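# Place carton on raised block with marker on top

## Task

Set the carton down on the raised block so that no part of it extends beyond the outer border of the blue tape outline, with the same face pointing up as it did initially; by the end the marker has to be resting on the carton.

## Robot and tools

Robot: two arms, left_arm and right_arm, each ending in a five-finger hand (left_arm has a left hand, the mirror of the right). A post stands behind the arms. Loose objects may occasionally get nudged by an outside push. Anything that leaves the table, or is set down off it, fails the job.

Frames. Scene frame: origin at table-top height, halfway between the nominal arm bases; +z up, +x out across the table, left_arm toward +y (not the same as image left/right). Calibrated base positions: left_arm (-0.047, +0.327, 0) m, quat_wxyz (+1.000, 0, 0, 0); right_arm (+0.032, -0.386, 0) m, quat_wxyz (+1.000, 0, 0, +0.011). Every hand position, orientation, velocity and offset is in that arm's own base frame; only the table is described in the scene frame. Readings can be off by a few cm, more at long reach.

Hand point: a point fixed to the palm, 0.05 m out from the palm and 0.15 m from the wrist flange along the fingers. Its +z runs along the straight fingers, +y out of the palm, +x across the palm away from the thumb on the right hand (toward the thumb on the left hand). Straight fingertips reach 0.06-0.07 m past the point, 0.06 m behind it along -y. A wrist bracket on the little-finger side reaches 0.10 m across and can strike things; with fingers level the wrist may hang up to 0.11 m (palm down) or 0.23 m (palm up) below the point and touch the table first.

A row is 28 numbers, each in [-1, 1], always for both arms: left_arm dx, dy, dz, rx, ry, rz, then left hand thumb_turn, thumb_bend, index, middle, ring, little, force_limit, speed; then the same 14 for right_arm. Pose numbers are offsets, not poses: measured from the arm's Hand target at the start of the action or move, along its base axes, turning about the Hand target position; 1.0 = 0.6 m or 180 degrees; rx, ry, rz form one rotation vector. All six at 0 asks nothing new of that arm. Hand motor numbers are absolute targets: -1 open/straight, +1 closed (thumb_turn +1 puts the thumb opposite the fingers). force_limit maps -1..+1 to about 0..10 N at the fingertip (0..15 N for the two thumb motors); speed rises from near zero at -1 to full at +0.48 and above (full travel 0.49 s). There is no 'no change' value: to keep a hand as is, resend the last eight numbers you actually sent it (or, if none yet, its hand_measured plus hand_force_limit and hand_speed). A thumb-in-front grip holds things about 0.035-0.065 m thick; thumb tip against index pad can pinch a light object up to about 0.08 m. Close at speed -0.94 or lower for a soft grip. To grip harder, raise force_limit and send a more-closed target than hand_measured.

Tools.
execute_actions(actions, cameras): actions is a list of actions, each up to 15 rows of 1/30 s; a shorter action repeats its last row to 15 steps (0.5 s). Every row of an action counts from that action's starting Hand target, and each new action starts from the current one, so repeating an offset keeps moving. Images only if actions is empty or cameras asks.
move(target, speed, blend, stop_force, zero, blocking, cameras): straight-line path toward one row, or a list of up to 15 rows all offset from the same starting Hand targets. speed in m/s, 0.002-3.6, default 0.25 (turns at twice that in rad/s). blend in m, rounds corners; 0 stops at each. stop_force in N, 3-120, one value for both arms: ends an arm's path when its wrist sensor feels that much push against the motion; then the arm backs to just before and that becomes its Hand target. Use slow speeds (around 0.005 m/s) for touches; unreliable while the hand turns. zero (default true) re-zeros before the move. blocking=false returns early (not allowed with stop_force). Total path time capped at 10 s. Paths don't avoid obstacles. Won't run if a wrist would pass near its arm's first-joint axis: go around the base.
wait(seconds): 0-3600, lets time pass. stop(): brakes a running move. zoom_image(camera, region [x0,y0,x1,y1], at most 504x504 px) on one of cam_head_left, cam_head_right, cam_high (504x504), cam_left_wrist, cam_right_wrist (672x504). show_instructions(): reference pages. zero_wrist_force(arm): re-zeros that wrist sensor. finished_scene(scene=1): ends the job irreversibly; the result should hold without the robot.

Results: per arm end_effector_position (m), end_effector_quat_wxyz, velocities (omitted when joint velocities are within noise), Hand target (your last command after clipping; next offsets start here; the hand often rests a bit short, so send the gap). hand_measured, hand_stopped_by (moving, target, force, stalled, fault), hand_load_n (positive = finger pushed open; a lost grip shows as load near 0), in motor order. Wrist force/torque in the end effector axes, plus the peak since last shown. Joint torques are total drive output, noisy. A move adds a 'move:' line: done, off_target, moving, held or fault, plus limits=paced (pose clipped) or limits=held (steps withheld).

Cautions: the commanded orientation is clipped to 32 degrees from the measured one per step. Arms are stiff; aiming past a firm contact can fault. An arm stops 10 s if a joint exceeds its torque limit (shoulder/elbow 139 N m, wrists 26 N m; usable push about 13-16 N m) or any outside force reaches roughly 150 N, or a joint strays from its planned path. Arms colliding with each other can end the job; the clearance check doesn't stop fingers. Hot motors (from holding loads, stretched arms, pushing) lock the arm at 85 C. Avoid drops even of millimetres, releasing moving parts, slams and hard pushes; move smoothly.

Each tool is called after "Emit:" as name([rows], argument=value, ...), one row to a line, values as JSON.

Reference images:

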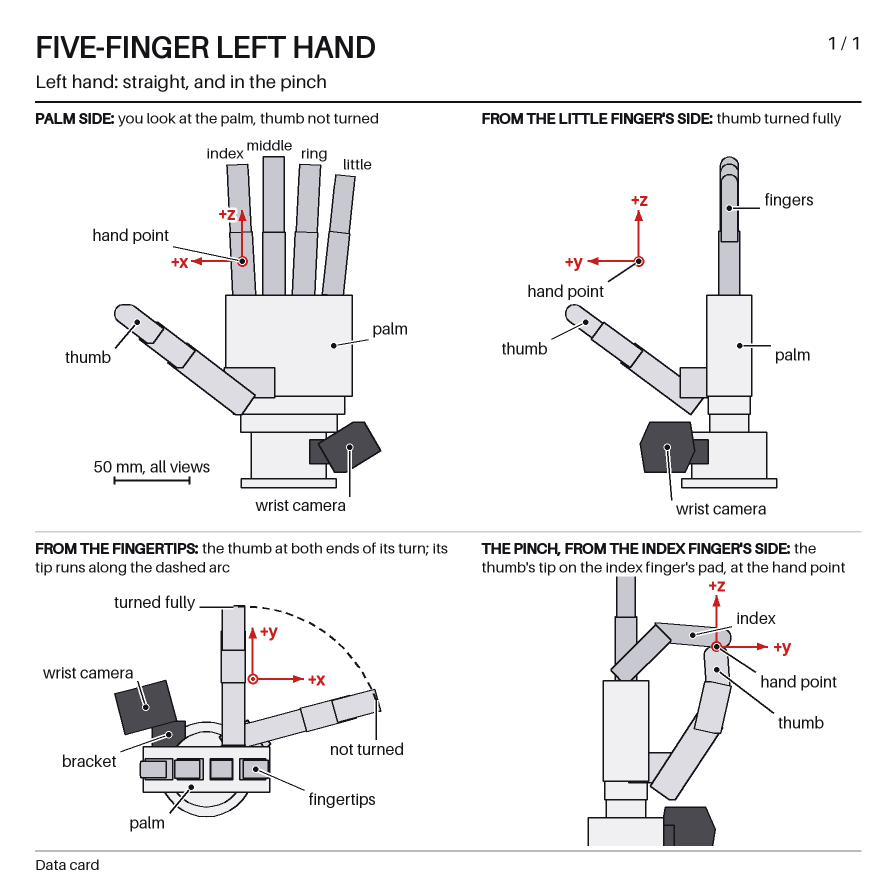

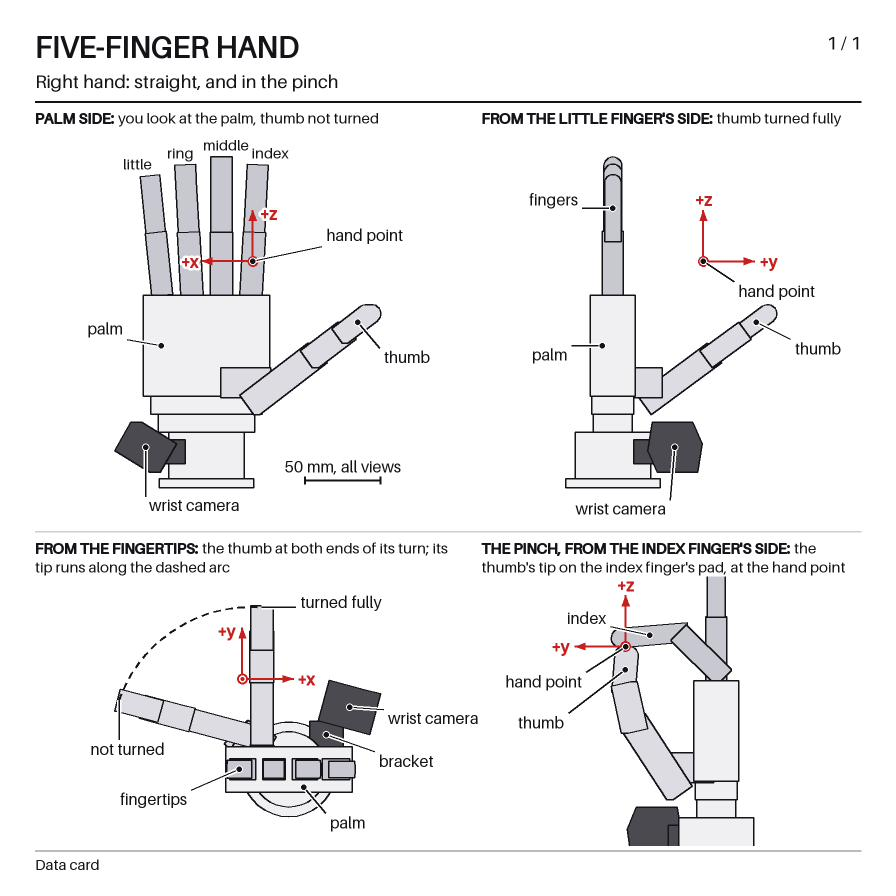

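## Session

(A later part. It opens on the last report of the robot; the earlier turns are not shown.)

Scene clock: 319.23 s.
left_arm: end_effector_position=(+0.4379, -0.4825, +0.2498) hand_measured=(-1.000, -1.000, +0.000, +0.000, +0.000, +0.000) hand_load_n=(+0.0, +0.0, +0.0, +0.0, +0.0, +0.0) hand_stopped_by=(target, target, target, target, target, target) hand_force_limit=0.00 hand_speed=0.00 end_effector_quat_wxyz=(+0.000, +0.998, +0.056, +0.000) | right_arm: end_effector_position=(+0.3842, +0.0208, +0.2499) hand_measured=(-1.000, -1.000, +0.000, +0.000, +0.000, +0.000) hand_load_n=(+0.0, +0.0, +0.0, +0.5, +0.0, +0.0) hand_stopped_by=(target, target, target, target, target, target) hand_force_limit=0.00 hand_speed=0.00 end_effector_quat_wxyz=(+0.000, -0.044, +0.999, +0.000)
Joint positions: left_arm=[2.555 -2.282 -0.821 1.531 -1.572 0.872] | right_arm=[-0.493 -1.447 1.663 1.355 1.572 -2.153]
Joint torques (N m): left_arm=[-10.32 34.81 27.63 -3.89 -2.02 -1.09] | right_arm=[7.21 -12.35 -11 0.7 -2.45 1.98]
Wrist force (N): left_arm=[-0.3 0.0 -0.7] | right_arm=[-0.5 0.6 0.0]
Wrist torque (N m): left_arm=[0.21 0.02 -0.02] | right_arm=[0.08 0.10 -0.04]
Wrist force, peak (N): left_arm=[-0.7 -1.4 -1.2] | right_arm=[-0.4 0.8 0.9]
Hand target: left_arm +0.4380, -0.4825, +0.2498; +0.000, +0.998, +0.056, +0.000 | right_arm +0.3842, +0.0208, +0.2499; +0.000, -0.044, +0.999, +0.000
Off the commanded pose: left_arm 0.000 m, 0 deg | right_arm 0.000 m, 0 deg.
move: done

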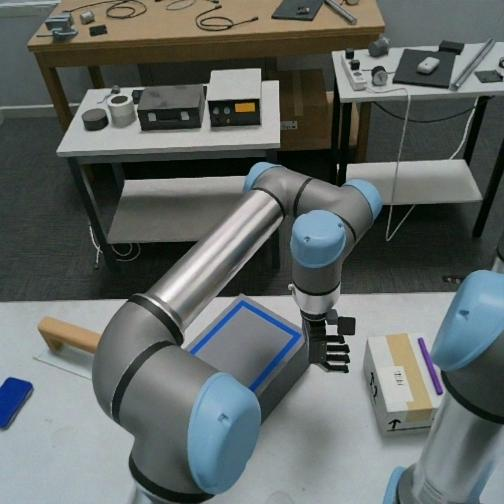

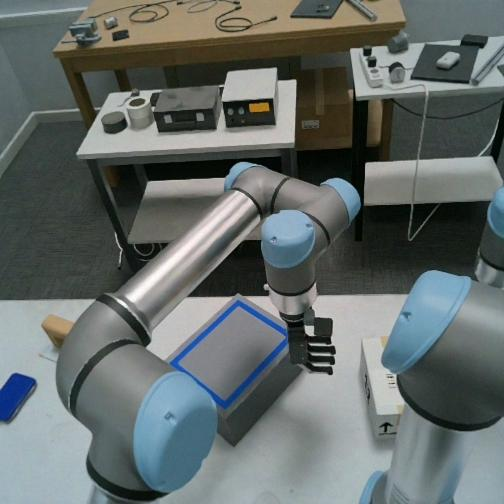

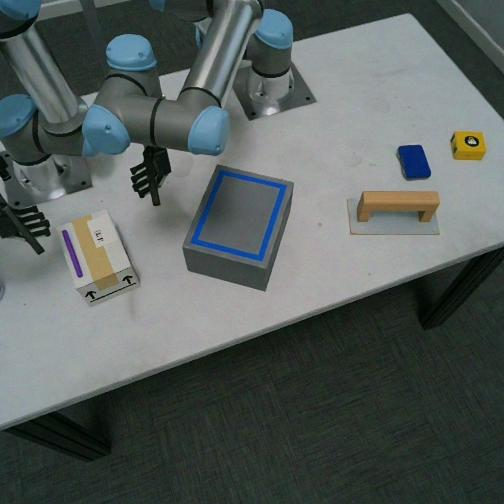

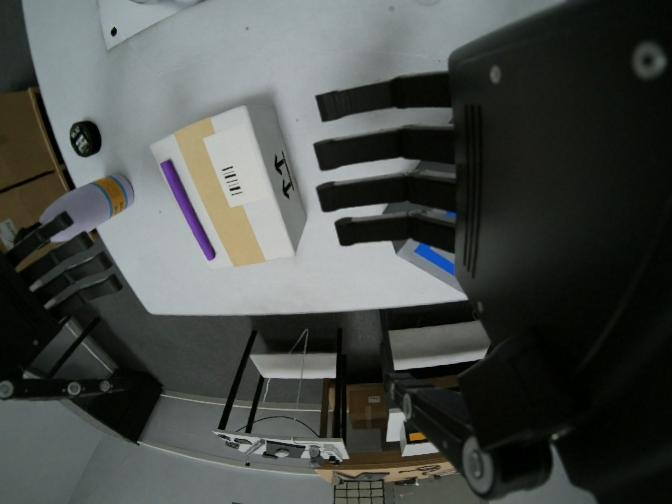

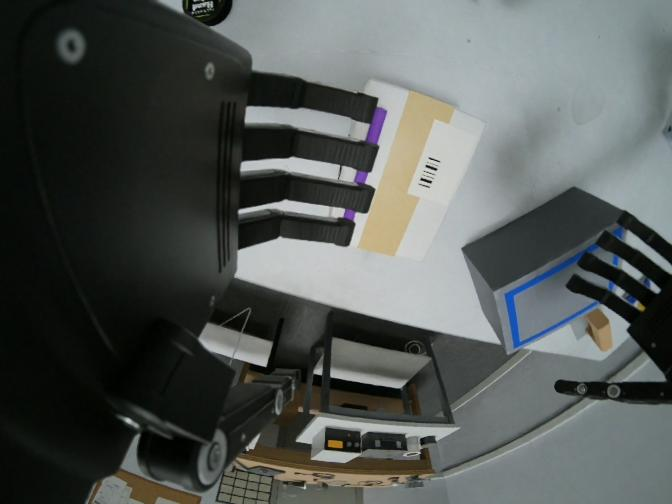

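Emit:
move([
  [0,0.0333,0,0,0,0,-1,-1,0,0,0,0,0,0,-0.02,-0.05,0,0,0,0,-1,-1,0,0,0,0,0,0],
  [0,-0.0167,-0.1667,0,0,0,-1,-1,0,0,0,0,0,0,-0.02,-0.05,-0.1667,0,0,0,-1,-1,0,0,0,0,0,0],
], cameras=["all"], speed=0.15)

Emit:
zoom_image(camera="cam_high", region=[0, 140, 200, 320])

Emit:
zoom_image(camera="cam_left_wrist", region=[100, 60, 480, 300])

Emit:
zoom_image(camera="cam_right_wrist", region=[220, 40, 520, 290])

Scene clock: 343.57 s.
left_arm: end_effector_position=(+0.4380, -0.4925, +0.1499) hand_measured=(-1.000, -1.000, +0.000, +0.000, +0.000, +0.000) hand_load_n=(+0.0, +0.0, +0.0, +0.0, +0.0, +0.0) hand_stopped_by=(target, target, target, target, target, target) hand_force_limit=0.00 hand_speed=0.00 end_effector_quat_wxyz=(+0.000, +0.998, +0.056, +0.000) | right_arm: end_effector_position=(+0.3722, -0.0092, +0.1500) hand_measured=(-1.000, -1.000, +0.000, +0.000, +0.000, +0.000) hand_load_n=(+0.0, +0.0, +0.0, +0.0, +0.0, +0.0) hand_stopped_by=(target, target, target, target, target, target) hand_force_limit=0.00 hand_speed=0.00 end_effector_quat_wxyz=(+0.000, -0.044, +0.999, +0.000)
Joint positions: left_arm=[2.54 -2.326 -1 1.755 -1.572 0.857] | right_arm=[-0.589 -1.383 1.859 1.095 1.572 -2.249]
Joint torques (N m): left_arm=[-9.44 36.87 7.83 -0.69 1.71 -1.14] | right_arm=[8.07 -13.33 -8.69 0.73 -2.52 1.93]
Wrist force (N): left_arm=[-0.3 0.0 -0.6] | right_arm=[-0.3 0.8 0.1]
Wrist torque (N m): left_arm=[0.23 0.02 -0.01] | right_arm=[0.06 0.03 0.06]
Wrist force, peak (N): left_arm=[-0.3 -0.2 -1.2] | right_arm=[-0.7 1.3 0.3]
Hand target: left_arm +0.4380, -0.4925, +0.1498; +0.000, +0.998, +0.056, +0.000 | right_arm +0.3722, -0.0092, +0.1499; +0.000, -0.044, +0.999, +0.000
Off the commanded pose: left_arm 0.000 m, 0 deg | right_arm 0.000 m, 0 deg.
move: done

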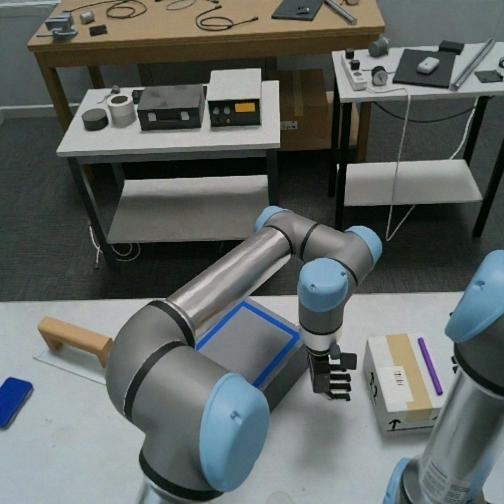

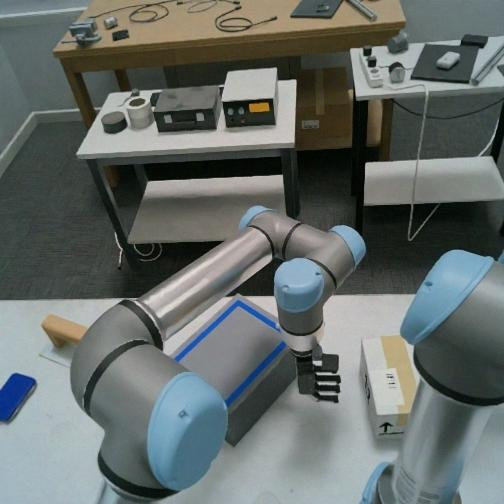

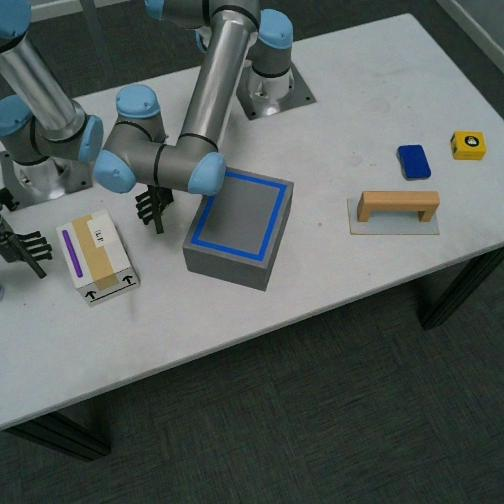

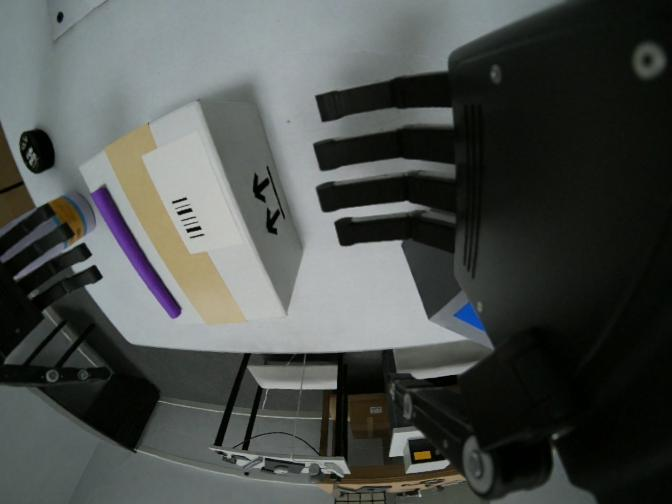

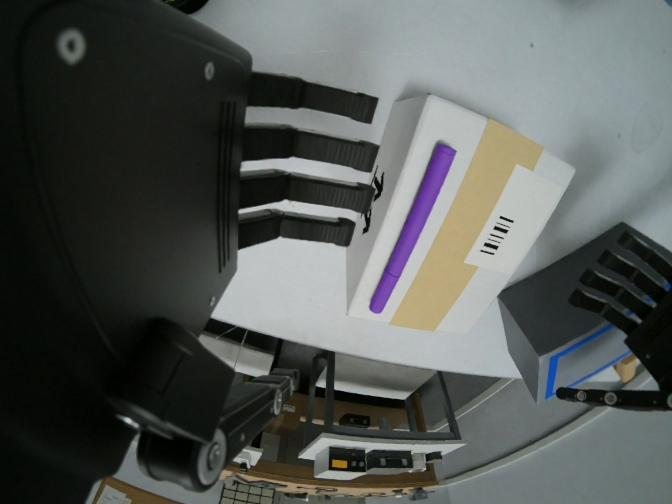

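Scaled by 2.520 from the camera's image (finer frame: 720x720).

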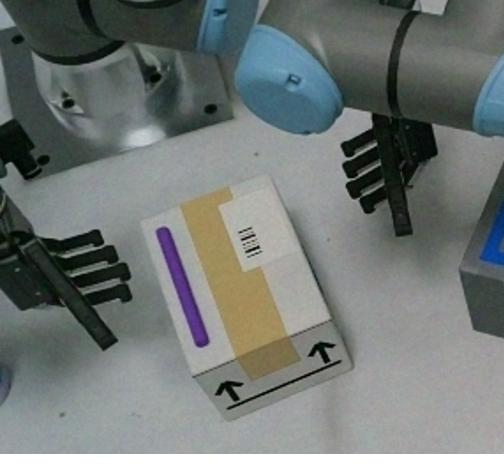

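Scaled by 1.326 from the camera's image (finer frame: 960x720).

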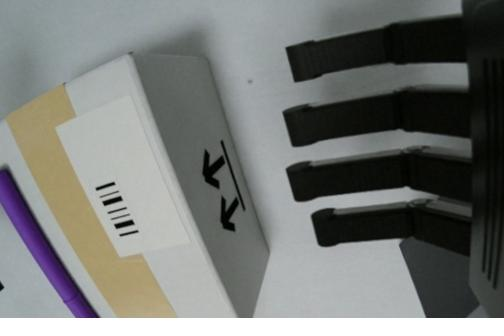

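Scaled by 1.680 from the camera's image (finer frame: 960x720).

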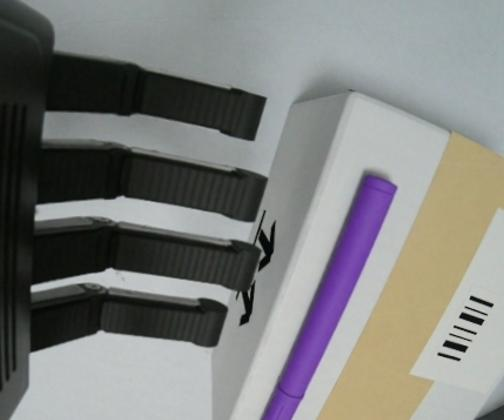

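Emit:
move([
  [0.0148,-0.0418,0,0,0,0,-1,-1,0,0,0,0,0,0,0.0165,0.0015,0,0,0,0,-1,-1,0,0,0,0,0,0],
  [0.0148,-0.0418,-0.1333,0,0,0,-1,-1,0,0,0,0,0,0,0.0165,0.0015,-0.1333,0,0,0,-1,-1,0,0,0,0,0,0],
], cameras=["all"], speed=0.06, stop_force=6)

Emit:
zoom_image(camera="cam_high", region=[0, 170, 180, 330])

Emit:
zoom_image(camera="cam_left_wrist", region=[100, 60, 480, 300])

Emit:
zoom_image(camera="cam_right_wrist", region=[220, 40, 520, 290])

Scene clock: 389.73 s.
left_arm: end_effector_position=(+0.4468, -0.5176, +0.0698) hand_measured=(-1.000, -1.000, +0.000, +0.000, +0.000, +0.000) hand_load_n=(+0.0, +0.0, +0.0, +0.5, +0.5, +0.5) hand_stopped_by=(target, target, target, target, target, target) hand_force_limit=0.00 hand_speed=0.00 end_effector_quat_wxyz=(+0.000, +0.998, +0.056, +0.000) | right_arm: end_effector_position=(+0.3821, -0.0083, +0.0699) hand_measured=(-1.000, -1.000, +0.000, +0.000, +0.000, +0.000) hand_load_n=(+0.0, +0.0, +0.0, +0.0, +0.0, +0.0) hand_stopped_by=(target, target, target, target, target, target) hand_force_limit=0.00 hand_speed=0.00 end_effector_quat_wxyz=(+0.000, -0.044, +0.999, +0.000)
Joint positions: left_arm=[2.514 -2.448 -0.989 1.866 -1.572 0.831] | right_arm=[-0.571 -1.253 1.931 0.893 1.572 -2.231]
Joint torques (N m): left_arm=[-6.99 39.58 7.2 -0.65 1.33 -0.88] | right_arm=[7.55 -16.83 -7.23 0.61 -1.95 1.83]
Wrist force (N): left_arm=[-0.2 0.0 -0.7] | right_arm=[-0.3 0.7 0.2]
Wrist torque (N m): left_arm=[0.21 0.01 -0.01] | right_arm=[0.07 0.03 -0.03]
Wrist force, peak (N): left_arm=[-0.4 -0.1 -1.0] | right_arm=[-0.7 0.8 -0.2]
Hand target: left_arm +0.4468, -0.5176, +0.0698; +0.000, +0.998, +0.056, +0.000 | right_arm +0.3821, -0.0083, +0.0699; +0.000, -0.044, +0.999, +0.000
Off the commanded pose: left_arm 0.000 m, 0 deg | right_arm 0.000 m, 0 deg.
move: done

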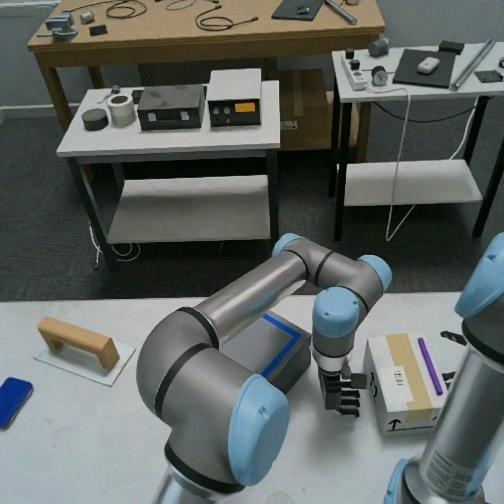

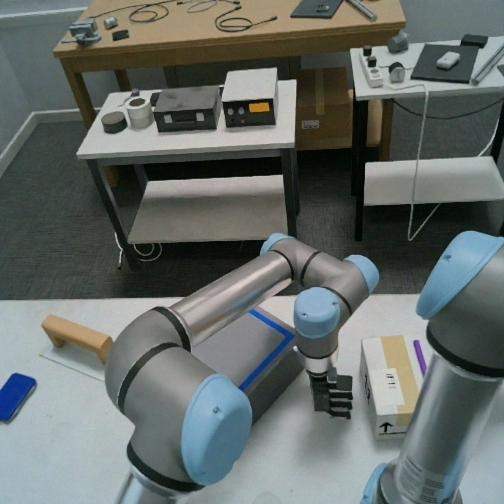

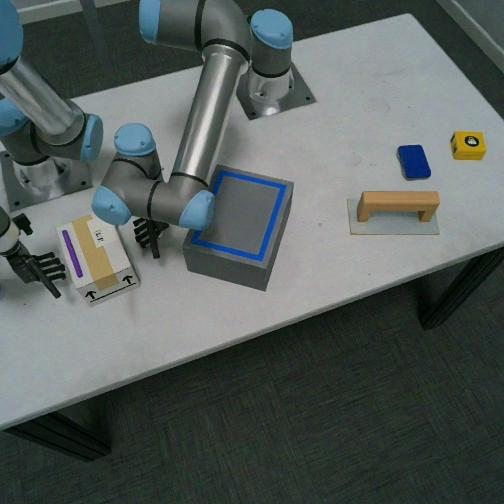

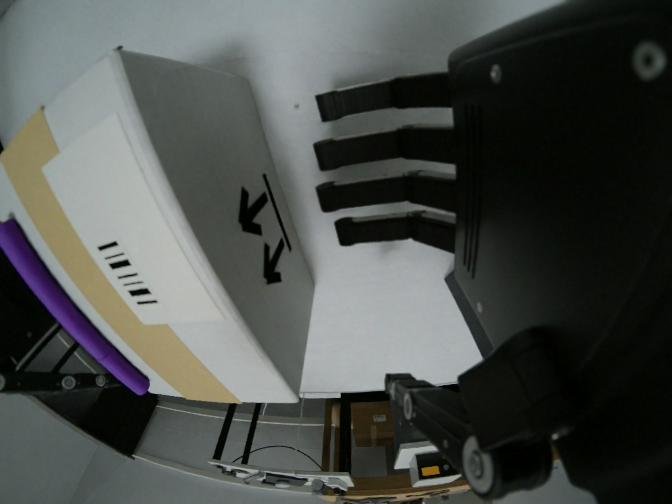

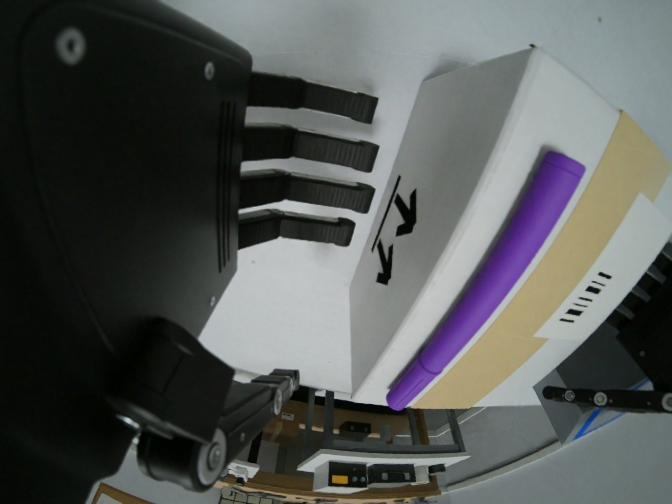

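Scaled by 2.800 from the camera's image (finer frame: 720x720).

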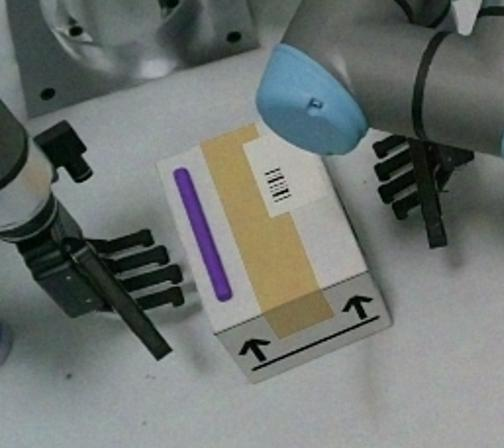

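Scaled by 1.326 from the camera's image (finer frame: 960x720).

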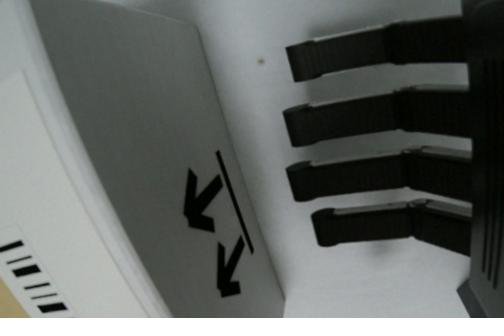

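Scaled by 1.680 from the camera's image (finer frame: 960x720).

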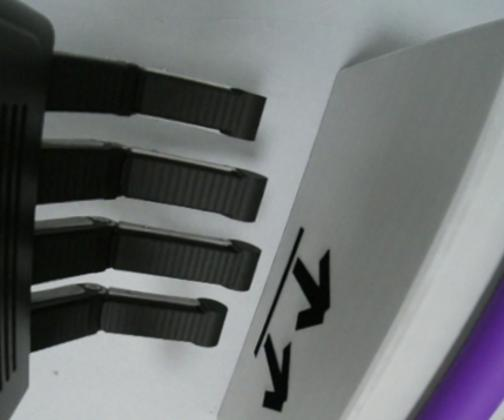

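Emit:
move(target=[0,0,0.03,0,0,0,-1,-1,-0.6,-0.6,-0.6,-0.6,-0.4,0,0,0,0.03,0,0,0,-1,-1,-0.6,-0.6,-0.6,-0.6,-0.4,0], cameras=[], speed=0.05)

Emit:
move(target=[0.006,-0.053,0,0,0,0,-1,-1,-0.6,-0.6,-0.6,-0.6,-0.4,0,-0.0045,0.0498,0,0,0,0,-1,-1,-0.6,-0.6,-0.6,-0.6,-0.4,0], cameras=["cam_high", "cam_left_wrist", "cam_right_wrist"], speed=0.02, stop_force=4)

Emit:
zoom_image(camera="cam_high", region=[0, 170, 180, 330])

Emit:
zoom_image(camera="cam_left_wrist", region=[100, 60, 480, 300])

Emit:
zoom_image(camera="cam_right_wrist", region=[220, 40, 520, 290])

Scene clock: 435.50 s.
left_arm: end_effector_position=(+0.4468, -0.5176, +0.0877) hand_measured=(-1.000, -1.000, -0.600, -0.600, -0.600, -0.600) hand_load_n=(+0.0, +0.0, +0.0, +0.0, +0.0, +0.0) hand_stopped_by=(target, target, target, target, target, target) hand_force_limit=-0.40 hand_speed=0.00 end_effector_quat_wxyz=(+0.000, +0.998, +0.056, +0.000) | right_arm: end_effector_position=(+0.3821, -0.0083, +0.0878) hand_measured=(-1.000, -1.000, -0.600, -0.600, -0.600, -0.600) hand_load_n=(+0.0, +0.0, +0.0, +0.0, +0.0, +0.0) hand_stopped_by=(target, target, target, target, target, target) hand_force_limit=-0.40 hand_speed=0.00 end_effector_quat_wxyz=(+0.000, -0.044, +0.999, +0.000)
Joint positions: left_arm=[2.514 -2.434 -0.968 1.831 -1.572 0.831] | right_arm=[-0.571 -1.28 1.912 0.939 1.572 -2.231]
Joint torques (N m): left_arm=[1.58 59.97 26.25 -4.18 0.89 -0.62] | right_arm=[2.2 -38.04 -21.78 3.99 -1.63 0.7]
Wrist force (N): left_arm=[-0.3 -0.2 -0.7] | right_arm=[-0.4 0.6 -0.3]
Wrist torque (N m): left_arm=[0.19 0.02 -0.01] | right_arm=[0.07 0.06 -0.04]
Wrist force, peak (N): left_arm=[-0.7 0.0 -1.1] | right_arm=[-0.3 0.9 -0.5]
Hand target: left_arm +0.4468, -0.5176, +0.0878; +0.000, +0.998, +0.056, +0.000 | right_arm +0.3821, -0.0083, +0.0879; +0.000, -0.044, +0.999, +0.000
Off the commanded pose: left_arm 0.000 m, 0 deg | right_arm 0.000 m, 0 deg.
move: done

Scene clock: 438.00 s.
left_arm: end_effector_position=(+0.4504, -0.5494, +0.0878) hand_measured=(-1.000, -1.000, -0.600, -0.600, -0.600, -0.600) hand_load_n=(+0.0, +0.0, +0.0, +0.0, +0.0, +0.0) hand_stopped_by=(target, target, target, target, target, target) hand_force_limit=-0.40 hand_speed=0.00 end_effector_quat_wxyz=(+0.000, +0.998, +0.056, +0.000) | right_arm: end_effector_position=(+0.3794, +0.0216, +0.0879) hand_measured=(-1.000, -1.000, -0.600, -0.600, -0.600, -0.600) hand_load_n=(+0.0, +0.0, +0.0, +0.0, +0.0, +0.0) hand_stopped_by=(target, target, target, target, target, target) hand_force_limit=-0.40 hand_speed=0.00 end_effector_quat_wxyz=(+0.000, -0.044, +0.999, +0.000)
Joint positions: left_arm=[2.476 -2.513 -0.818 1.761 -1.572 0.794] | right_arm=[-0.498 -1.296 1.934 0.934 1.572 -2.158]
Joint torques (N m): left_arm=[-10.05 41.71 28.1 -4.16 -1.87 -1.11] | right_arm=[8.28 -37.72 -7.38 0.52 0.37 2.01]
Wrist force (N): left_arm=[-0.3 -0.2 -0.3] | right_arm=[-0.1 0.6 -0.2]
Wrist torque (N m): left_arm=[0.15 0.04 -0.01] | right_arm=[0.07 0.01 -0.03]
Wrist force, peak (N): left_arm=[-0.6 -0.1 -0.9] | right_arm=[-0.2 1.0 -0.4]
Hand target: left_arm +0.4504, -0.5494, +0.0878; +0.000, +0.998, +0.056, +0.000 | right_arm +0.3794, +0.0216, +0.0879; +0.000, -0.044, +0.999, +0.000
Off the commanded pose: left_arm 0.000 m, 0 deg | right_arm 0.000 m, 0 deg.
move: done

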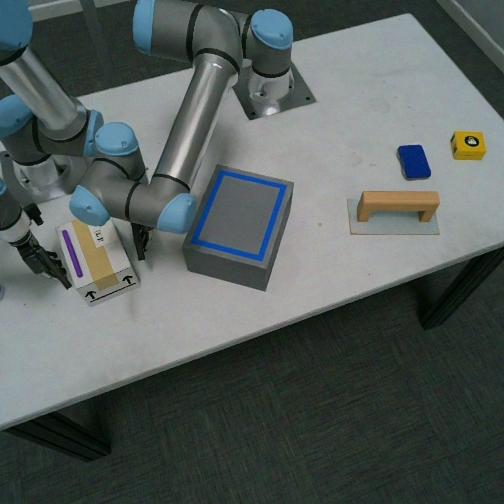

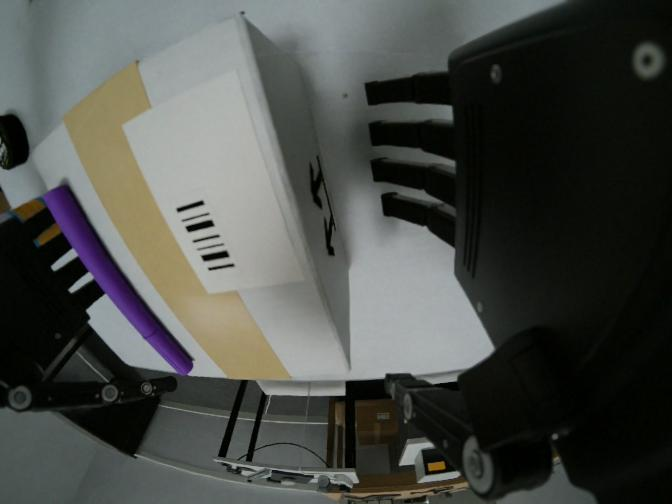

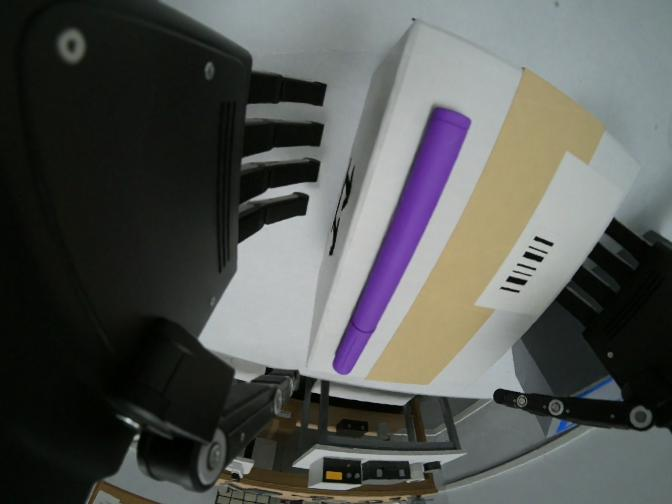

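Scaled by 2.800 from the camera's image (finer frame: 720x720).

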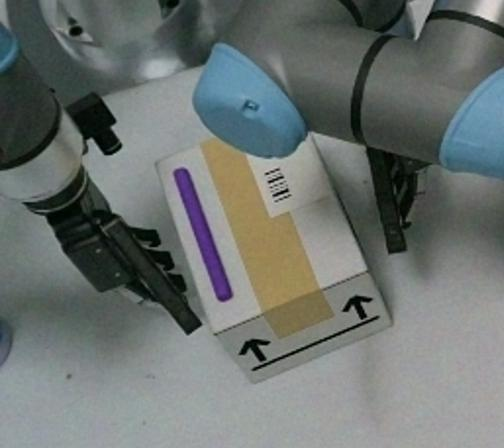

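Scaled by 1.326 from the camera's image (finer frame: 960x720).

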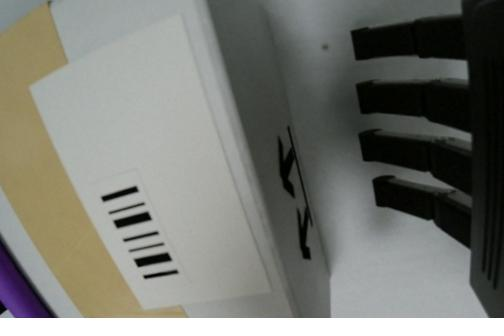

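Scaled by 1.680 from the camera's image (finer frame: 960x720).

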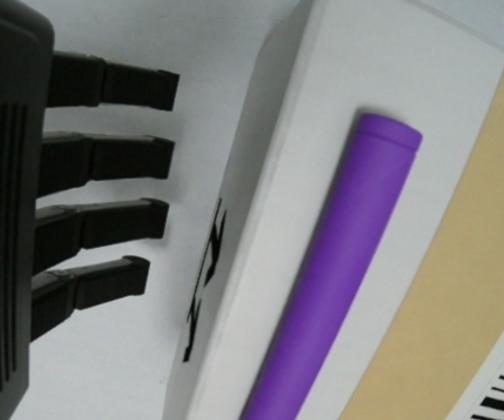

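Emit:
move(target=[0,0,0,0,0,0,-1,-1,-0.05,-0.05,-0.05,-0.05,-0.5,-0.94,0,0,0,0,0,0,-1,-1,-0.05,-0.05,-0.05,-0.05,-0.5,-0.94], cameras=["cam_high", "cam_left_wrist", "cam_right_wrist"])

Emit:
zoom_image(camera="cam_high", region=[0, 170, 180, 330])

Emit:
zoom_image(camera="cam_left_wrist", region=[100, 60, 480, 300])

Emit:
zoom_image(camera="cam_right_wrist", region=[220, 40, 520, 290])

Scene clock: 447.17 s.
left_arm: end_effector_position=(+0.4504, -0.5494, +0.0878) hand_measured=(-1.000, -1.000, -0.050, -0.050, -0.050, -0.050) hand_load_n=(+0.0, +0.0, +0.0, +0.0, +0.0, +0.0) hand_stopped_by=(target, target, target, target, target, target) hand_force_limit=-0.50 hand_speed=-0.94 end_effector_quat_wxyz=(+0.000, +0.998, +0.056, +0.000) | right_arm: end_effector_position=(+0.3794, +0.0216, +0.0879) hand_measured=(-1.000, -1.000, -0.212, -0.296, -0.190, -0.050) hand_load_n=(+0.0, +0.0, +1.0, +0.0, +3.0, +0.5) hand_stopped_by=(target, target, force, force, force, target) hand_force_limit=-0.50 hand_speed=-0.94 end_effector_quat_wxyz=(+0.000, -0.044, +0.999, +0.000)
Joint positions: left_arm=[2.476 -2.513 -0.818 1.761 -1.572 0.794] | right_arm=[-0.498 -1.296 1.934 0.934 1.572 -2.158]
Joint torques (N m): left_arm=[-9.65 41.86 26.75 -3.56 -1.87 -1.05] | right_arm=[8.17 -37.73 -8.63 3.73 -3.28 1.47]
Wrist force (N): left_arm=[-0.2 -0.2 -0.2] | right_arm=[0.3 -3.0 1.6]
Wrist torque (N m): left_arm=[0.13 0.04 -0.01] | right_arm=[-0.05 -0.04 -0.12]
Wrist force, peak (N): left_arm=[-0.2 0.3 -0.8] | right_arm=[-0.1 -3.7 1.7]
Hand target: left_arm +0.4504, -0.5494, +0.0878; +0.000, +0.998, +0.056, +0.000 | right_arm +0.3794, +0.0216, +0.0879; +0.000, -0.044, +0.999, +0.000
Off the commanded pose: left_arm 0.000 m, 0 deg | right_arm 0.000 m, 0 deg.
move: done

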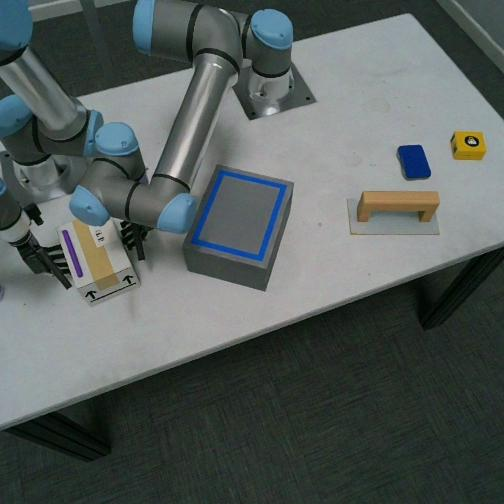

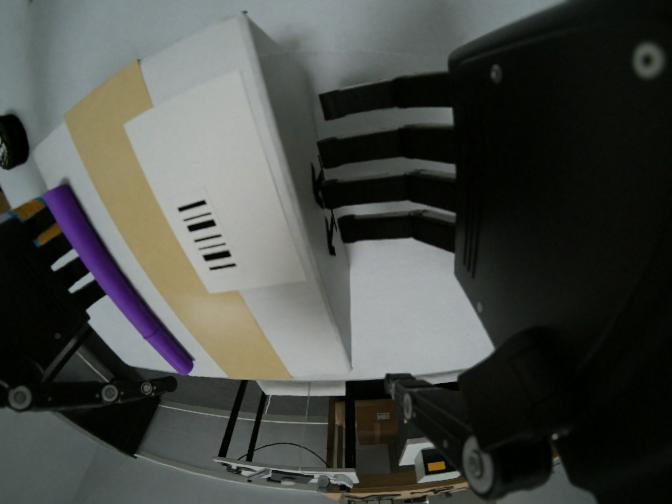

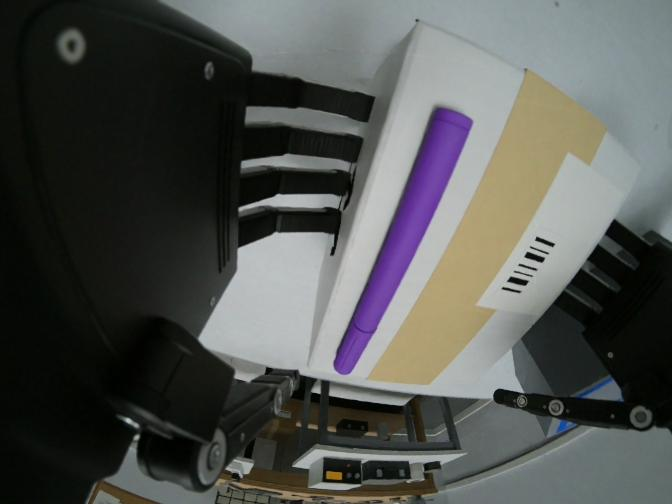

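Scaled by 2.800 from the camera's image (finer frame: 720x720).

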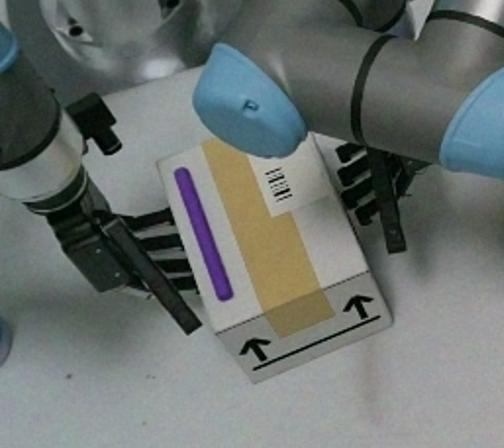

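Scaled by 1.326 from the camera's image (finer frame: 960x720).

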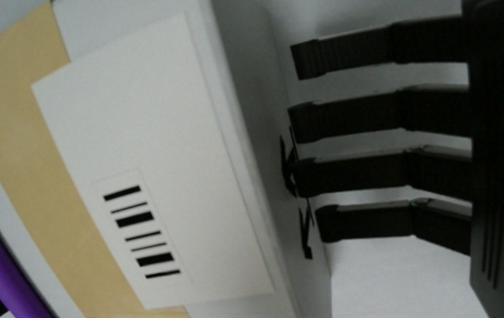

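Scaled by 1.680 from the camera's image (finer frame: 960x720).

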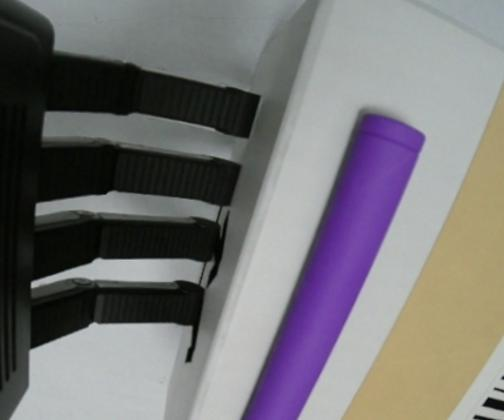

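Emit:
move([
  [0,0,0,0,0,0,-1,-1,-0.5,-0.5,-0.5,-0.5,-0.5,0,0,0,0,0,0,0,-1,-1,-0.05,-0.05,-0.05,-0.05,-0.5,-0.94],
  [0.0034,-0.0307,0,0,0,0,-1,-1,-0.5,-0.5,-0.5,-0.5,-0.5,0,0,0,0,0,0,0,-1,-1,-0.05,-0.05,-0.05,-0.05,-0.5,-0.94],
], cameras=[], speed=0.03)

Emit:
move(target=[0,0,0,0,0,0,-1,-1,-0.05,-0.05,-0.05,-0.05,-0.5,-0.94,0,0,0,0,0,0,-1,-1,-0.05,-0.05,-0.05,-0.05,-0.5,-0.94], cameras=["cam_high", "cam_left_wrist", "cam_right_wrist"])

Scene clock: 457.23 s.
left_arm: end_effector_position=(+0.4525, -0.5678, +0.0878) hand_measured=(-1.000, -1.000, -0.500, -0.500, -0.500, -0.500) hand_load_n=(+0.0, +0.0, +0.0, +0.0, +0.0, +0.0) hand_stopped_by=(target, target, target, target, target, target) hand_force_limit=-0.50 hand_speed=0.00 end_effector_quat_wxyz=(+0.000, +0.998, +0.056, +0.000) | right_arm: end_effector_position=(+0.3794, +0.0216, +0.0879) hand_measured=(-1.000, -1.000, -0.212, -0.296, -0.190, -0.050) hand_load_n=(+0.0, +0.0, +1.0, +0.5, +2.5, +0.0) hand_stopped_by=(target, target, force, force, force, target) hand_force_limit=-0.50 hand_speed=-0.94 end_effector_quat_wxyz=(+0.000, -0.044, +0.999, +0.000)
Joint positions: left_arm=[2.456 -2.566 -0.718 1.713 -1.572 0.773] | right_arm=[-0.498 -1.296 1.934 0.934 1.572 -2.158]
Joint torques (N m): left_arm=[-9.33 44.82 27.44 -4.1 -1.5 -1.22] | right_arm=[7.07 -37.83 -9.82 3.64 -3.3 0.68]
Wrist force (N): left_arm=[-0.1 0.4 -0.3] | right_arm=[0.2 -2.9 1.3]
Wrist torque (N m): left_arm=[0.23 0.04 -0.02] | right_arm=[-0.02 -0.04 -0.12]
Wrist force, peak (N): left_arm=[-0.3 0.0 -0.9] | right_arm=[0.4 -3.3 1.6]
Hand target: left_arm +0.4525, -0.5678, +0.0878; +0.000, +0.998, +0.056, +0.000 | right_arm +0.3794, +0.0216, +0.0879; +0.000, -0.044, +0.999, +0.000
Off the commanded pose: left_arm 0.000 m, 0 deg | right_arm 0.000 m, 0 deg.
move: done

Scene clock: 459.20 s.
left_arm: end_effector_position=(+0.4525, -0.5678, +0.0878) hand_measured=(-1.000, -1.000, -0.314, -0.388, -0.332, -0.214) hand_load_n=(+0.0, +0.0, +2.5, +2.5, +2.5, +2.5) hand_stopped_by=(target, target, force, force, force, force) hand_force_limit=-0.50 hand_speed=-0.94 end_effector_quat_wxyz=(+0.000, +0.998, +0.056, +0.000) | right_arm: end_effector_position=(+0.3794, +0.0216, +0.0879) hand_measured=(-1.000, -1.000, -0.212, -0.296, -0.190, -0.050) hand_load_n=(+0.0, +0.0, +1.0, +0.0, +2.5, +0.0) hand_stopped_by=(target, target, force, force, force, target) hand_force_limit=-0.50 hand_speed=-0.94 end_effector_quat_wxyz=(+0.000, -0.044, +0.999, +0.000)
Joint positions: left_arm=[2.456 -2.566 -0.717 1.713 -1.572 0.773] | right_arm=[-0.498 -1.296 1.934 0.934 1.572 -2.158]
Joint torques (N m): left_arm=[-9.57 49.33 28.31 -0.75 -0.11 -1.11] | right_arm=[7.03 -36.57 -10.85 3.71 -3.27 0.38]
Wrist force (N): left_arm=[-0.7 -7.5 2.7] | right_arm=[-0.9 -5.0 0.7]
Wrist torque (N m): left_arm=[-0.08 0.18 0.24] | right_arm=[-0.09 0.05 -0.21]
Wrist force, peak (N): left_arm=[-0.7 -7.8 2.8] | right_arm=[-0.6 -5.1 0.9]
Hand target: left_arm +0.4525, -0.5678, +0.0878; +0.000, +0.998, +0.056, +0.000 | right_arm +0.3794, +0.0216, +0.0879; +0.000, -0.044, +0.999, +0.000
Off the commanded pose: left_arm 0.000 m, 0 deg | right_arm 0.000 m, 0 deg.
move: done

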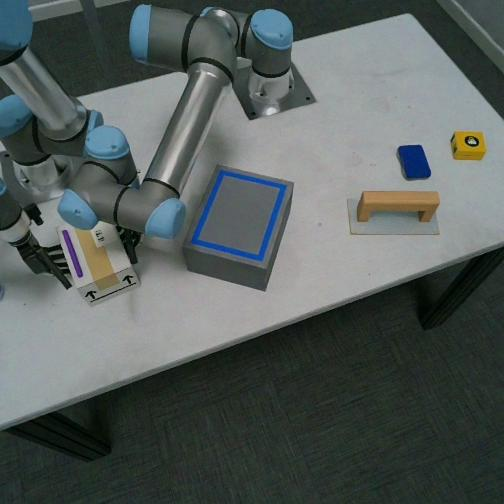

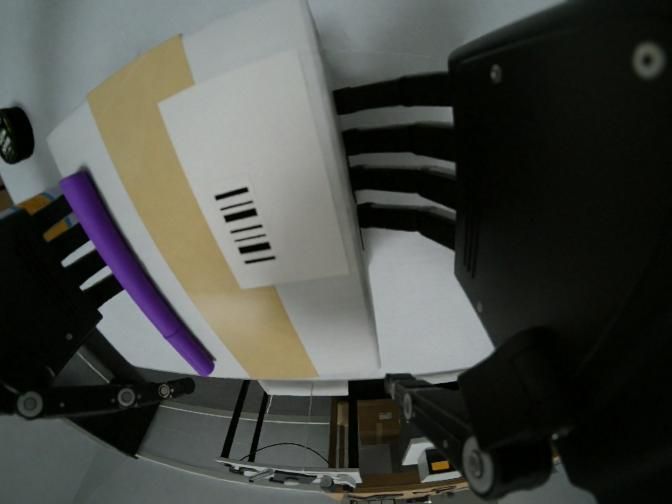

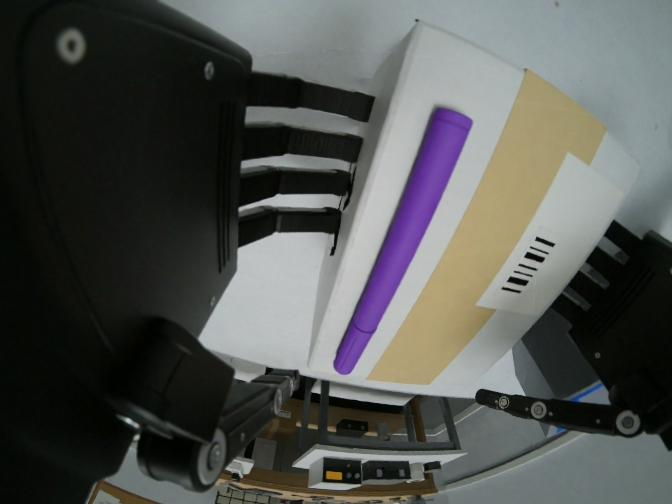

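Emit:
move(target=[0,0,0,0,0,0,-1,-1,0.2,0.2,0.2,0.2,0.0,-0.94,0,0,0,0,0,0,-1,-1,0.2,0.2,0.2,0.2,0.0,-0.94], cameras=["cam_left_wrist", "cam_right_wrist"])

Scene clock: 465.30 s.
left_arm: end_effector_position=(+0.4525, -0.5678, +0.0878) hand_measured=(-1.000, -1.000, -0.294, -0.374, -0.316, -0.192) hand_load_n=(+0.0, +0.0, +7.0, +5.5, +5.5, +6.5) hand_stopped_by=(target, target, force, force, force, force) hand_force_limit=0.00 hand_speed=-0.94 end_effector_quat_wxyz=(+0.000, +0.998, +0.056, +0.000) | right_arm: end_effector_position=(+0.3794, +0.0216, +0.0879) hand_measured=(-1.000, -1.000, -0.186, -0.264, -0.174, +0.032) hand_load_n=(+0.0, +0.0, +4.5, +4.5, +3.5, +5.0) hand_stopped_by=(target, target, force, force, force, force) hand_force_limit=0.00 hand_speed=-0.94 end_effector_quat_wxyz=(+0.000, -0.044, +0.999, +0.000)
Joint positions: left_arm=[2.456 -2.566 -0.717 1.713 -1.572 0.773] | right_arm=[-0.498 -1.296 1.934 0.934 1.572 -2.158]
Joint torques (N m): left_arm=[-9.65 65.14 27.08 0.11 2.29 -0.86] | right_arm=[6.73 -36.8 -11.2 3.97 -3.18 -0.29]
Wrist force (N): left_arm=[-1.7 -25.6 2.9] | right_arm=[0.2 -23.2 3.0]
Wrist torque (N m): left_arm=[-0.28 0.19 0.84] | right_arm=[-0.18 -0.14 -0.72]
Wrist force, peak (N): left_arm=[-1.8 -25.9 3.6] | right_arm=[-0.3 -23.4 3.0]
Hand target: left_arm +0.4525, -0.5678, +0.0878; +0.000, +0.998, +0.056, +0.000 | right_arm +0.3794, +0.0216, +0.0879; +0.000, -0.044, +0.999, +0.000
Off the commanded pose: left_arm 0.000 m, 0 deg | right_arm 0.000 m, 0 deg.
move: done

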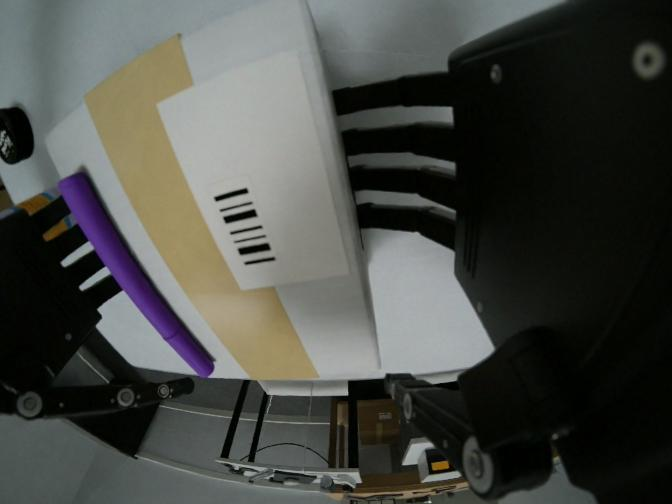

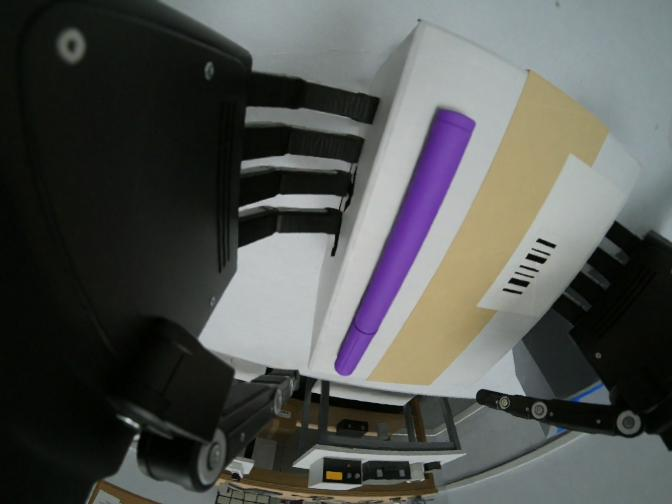

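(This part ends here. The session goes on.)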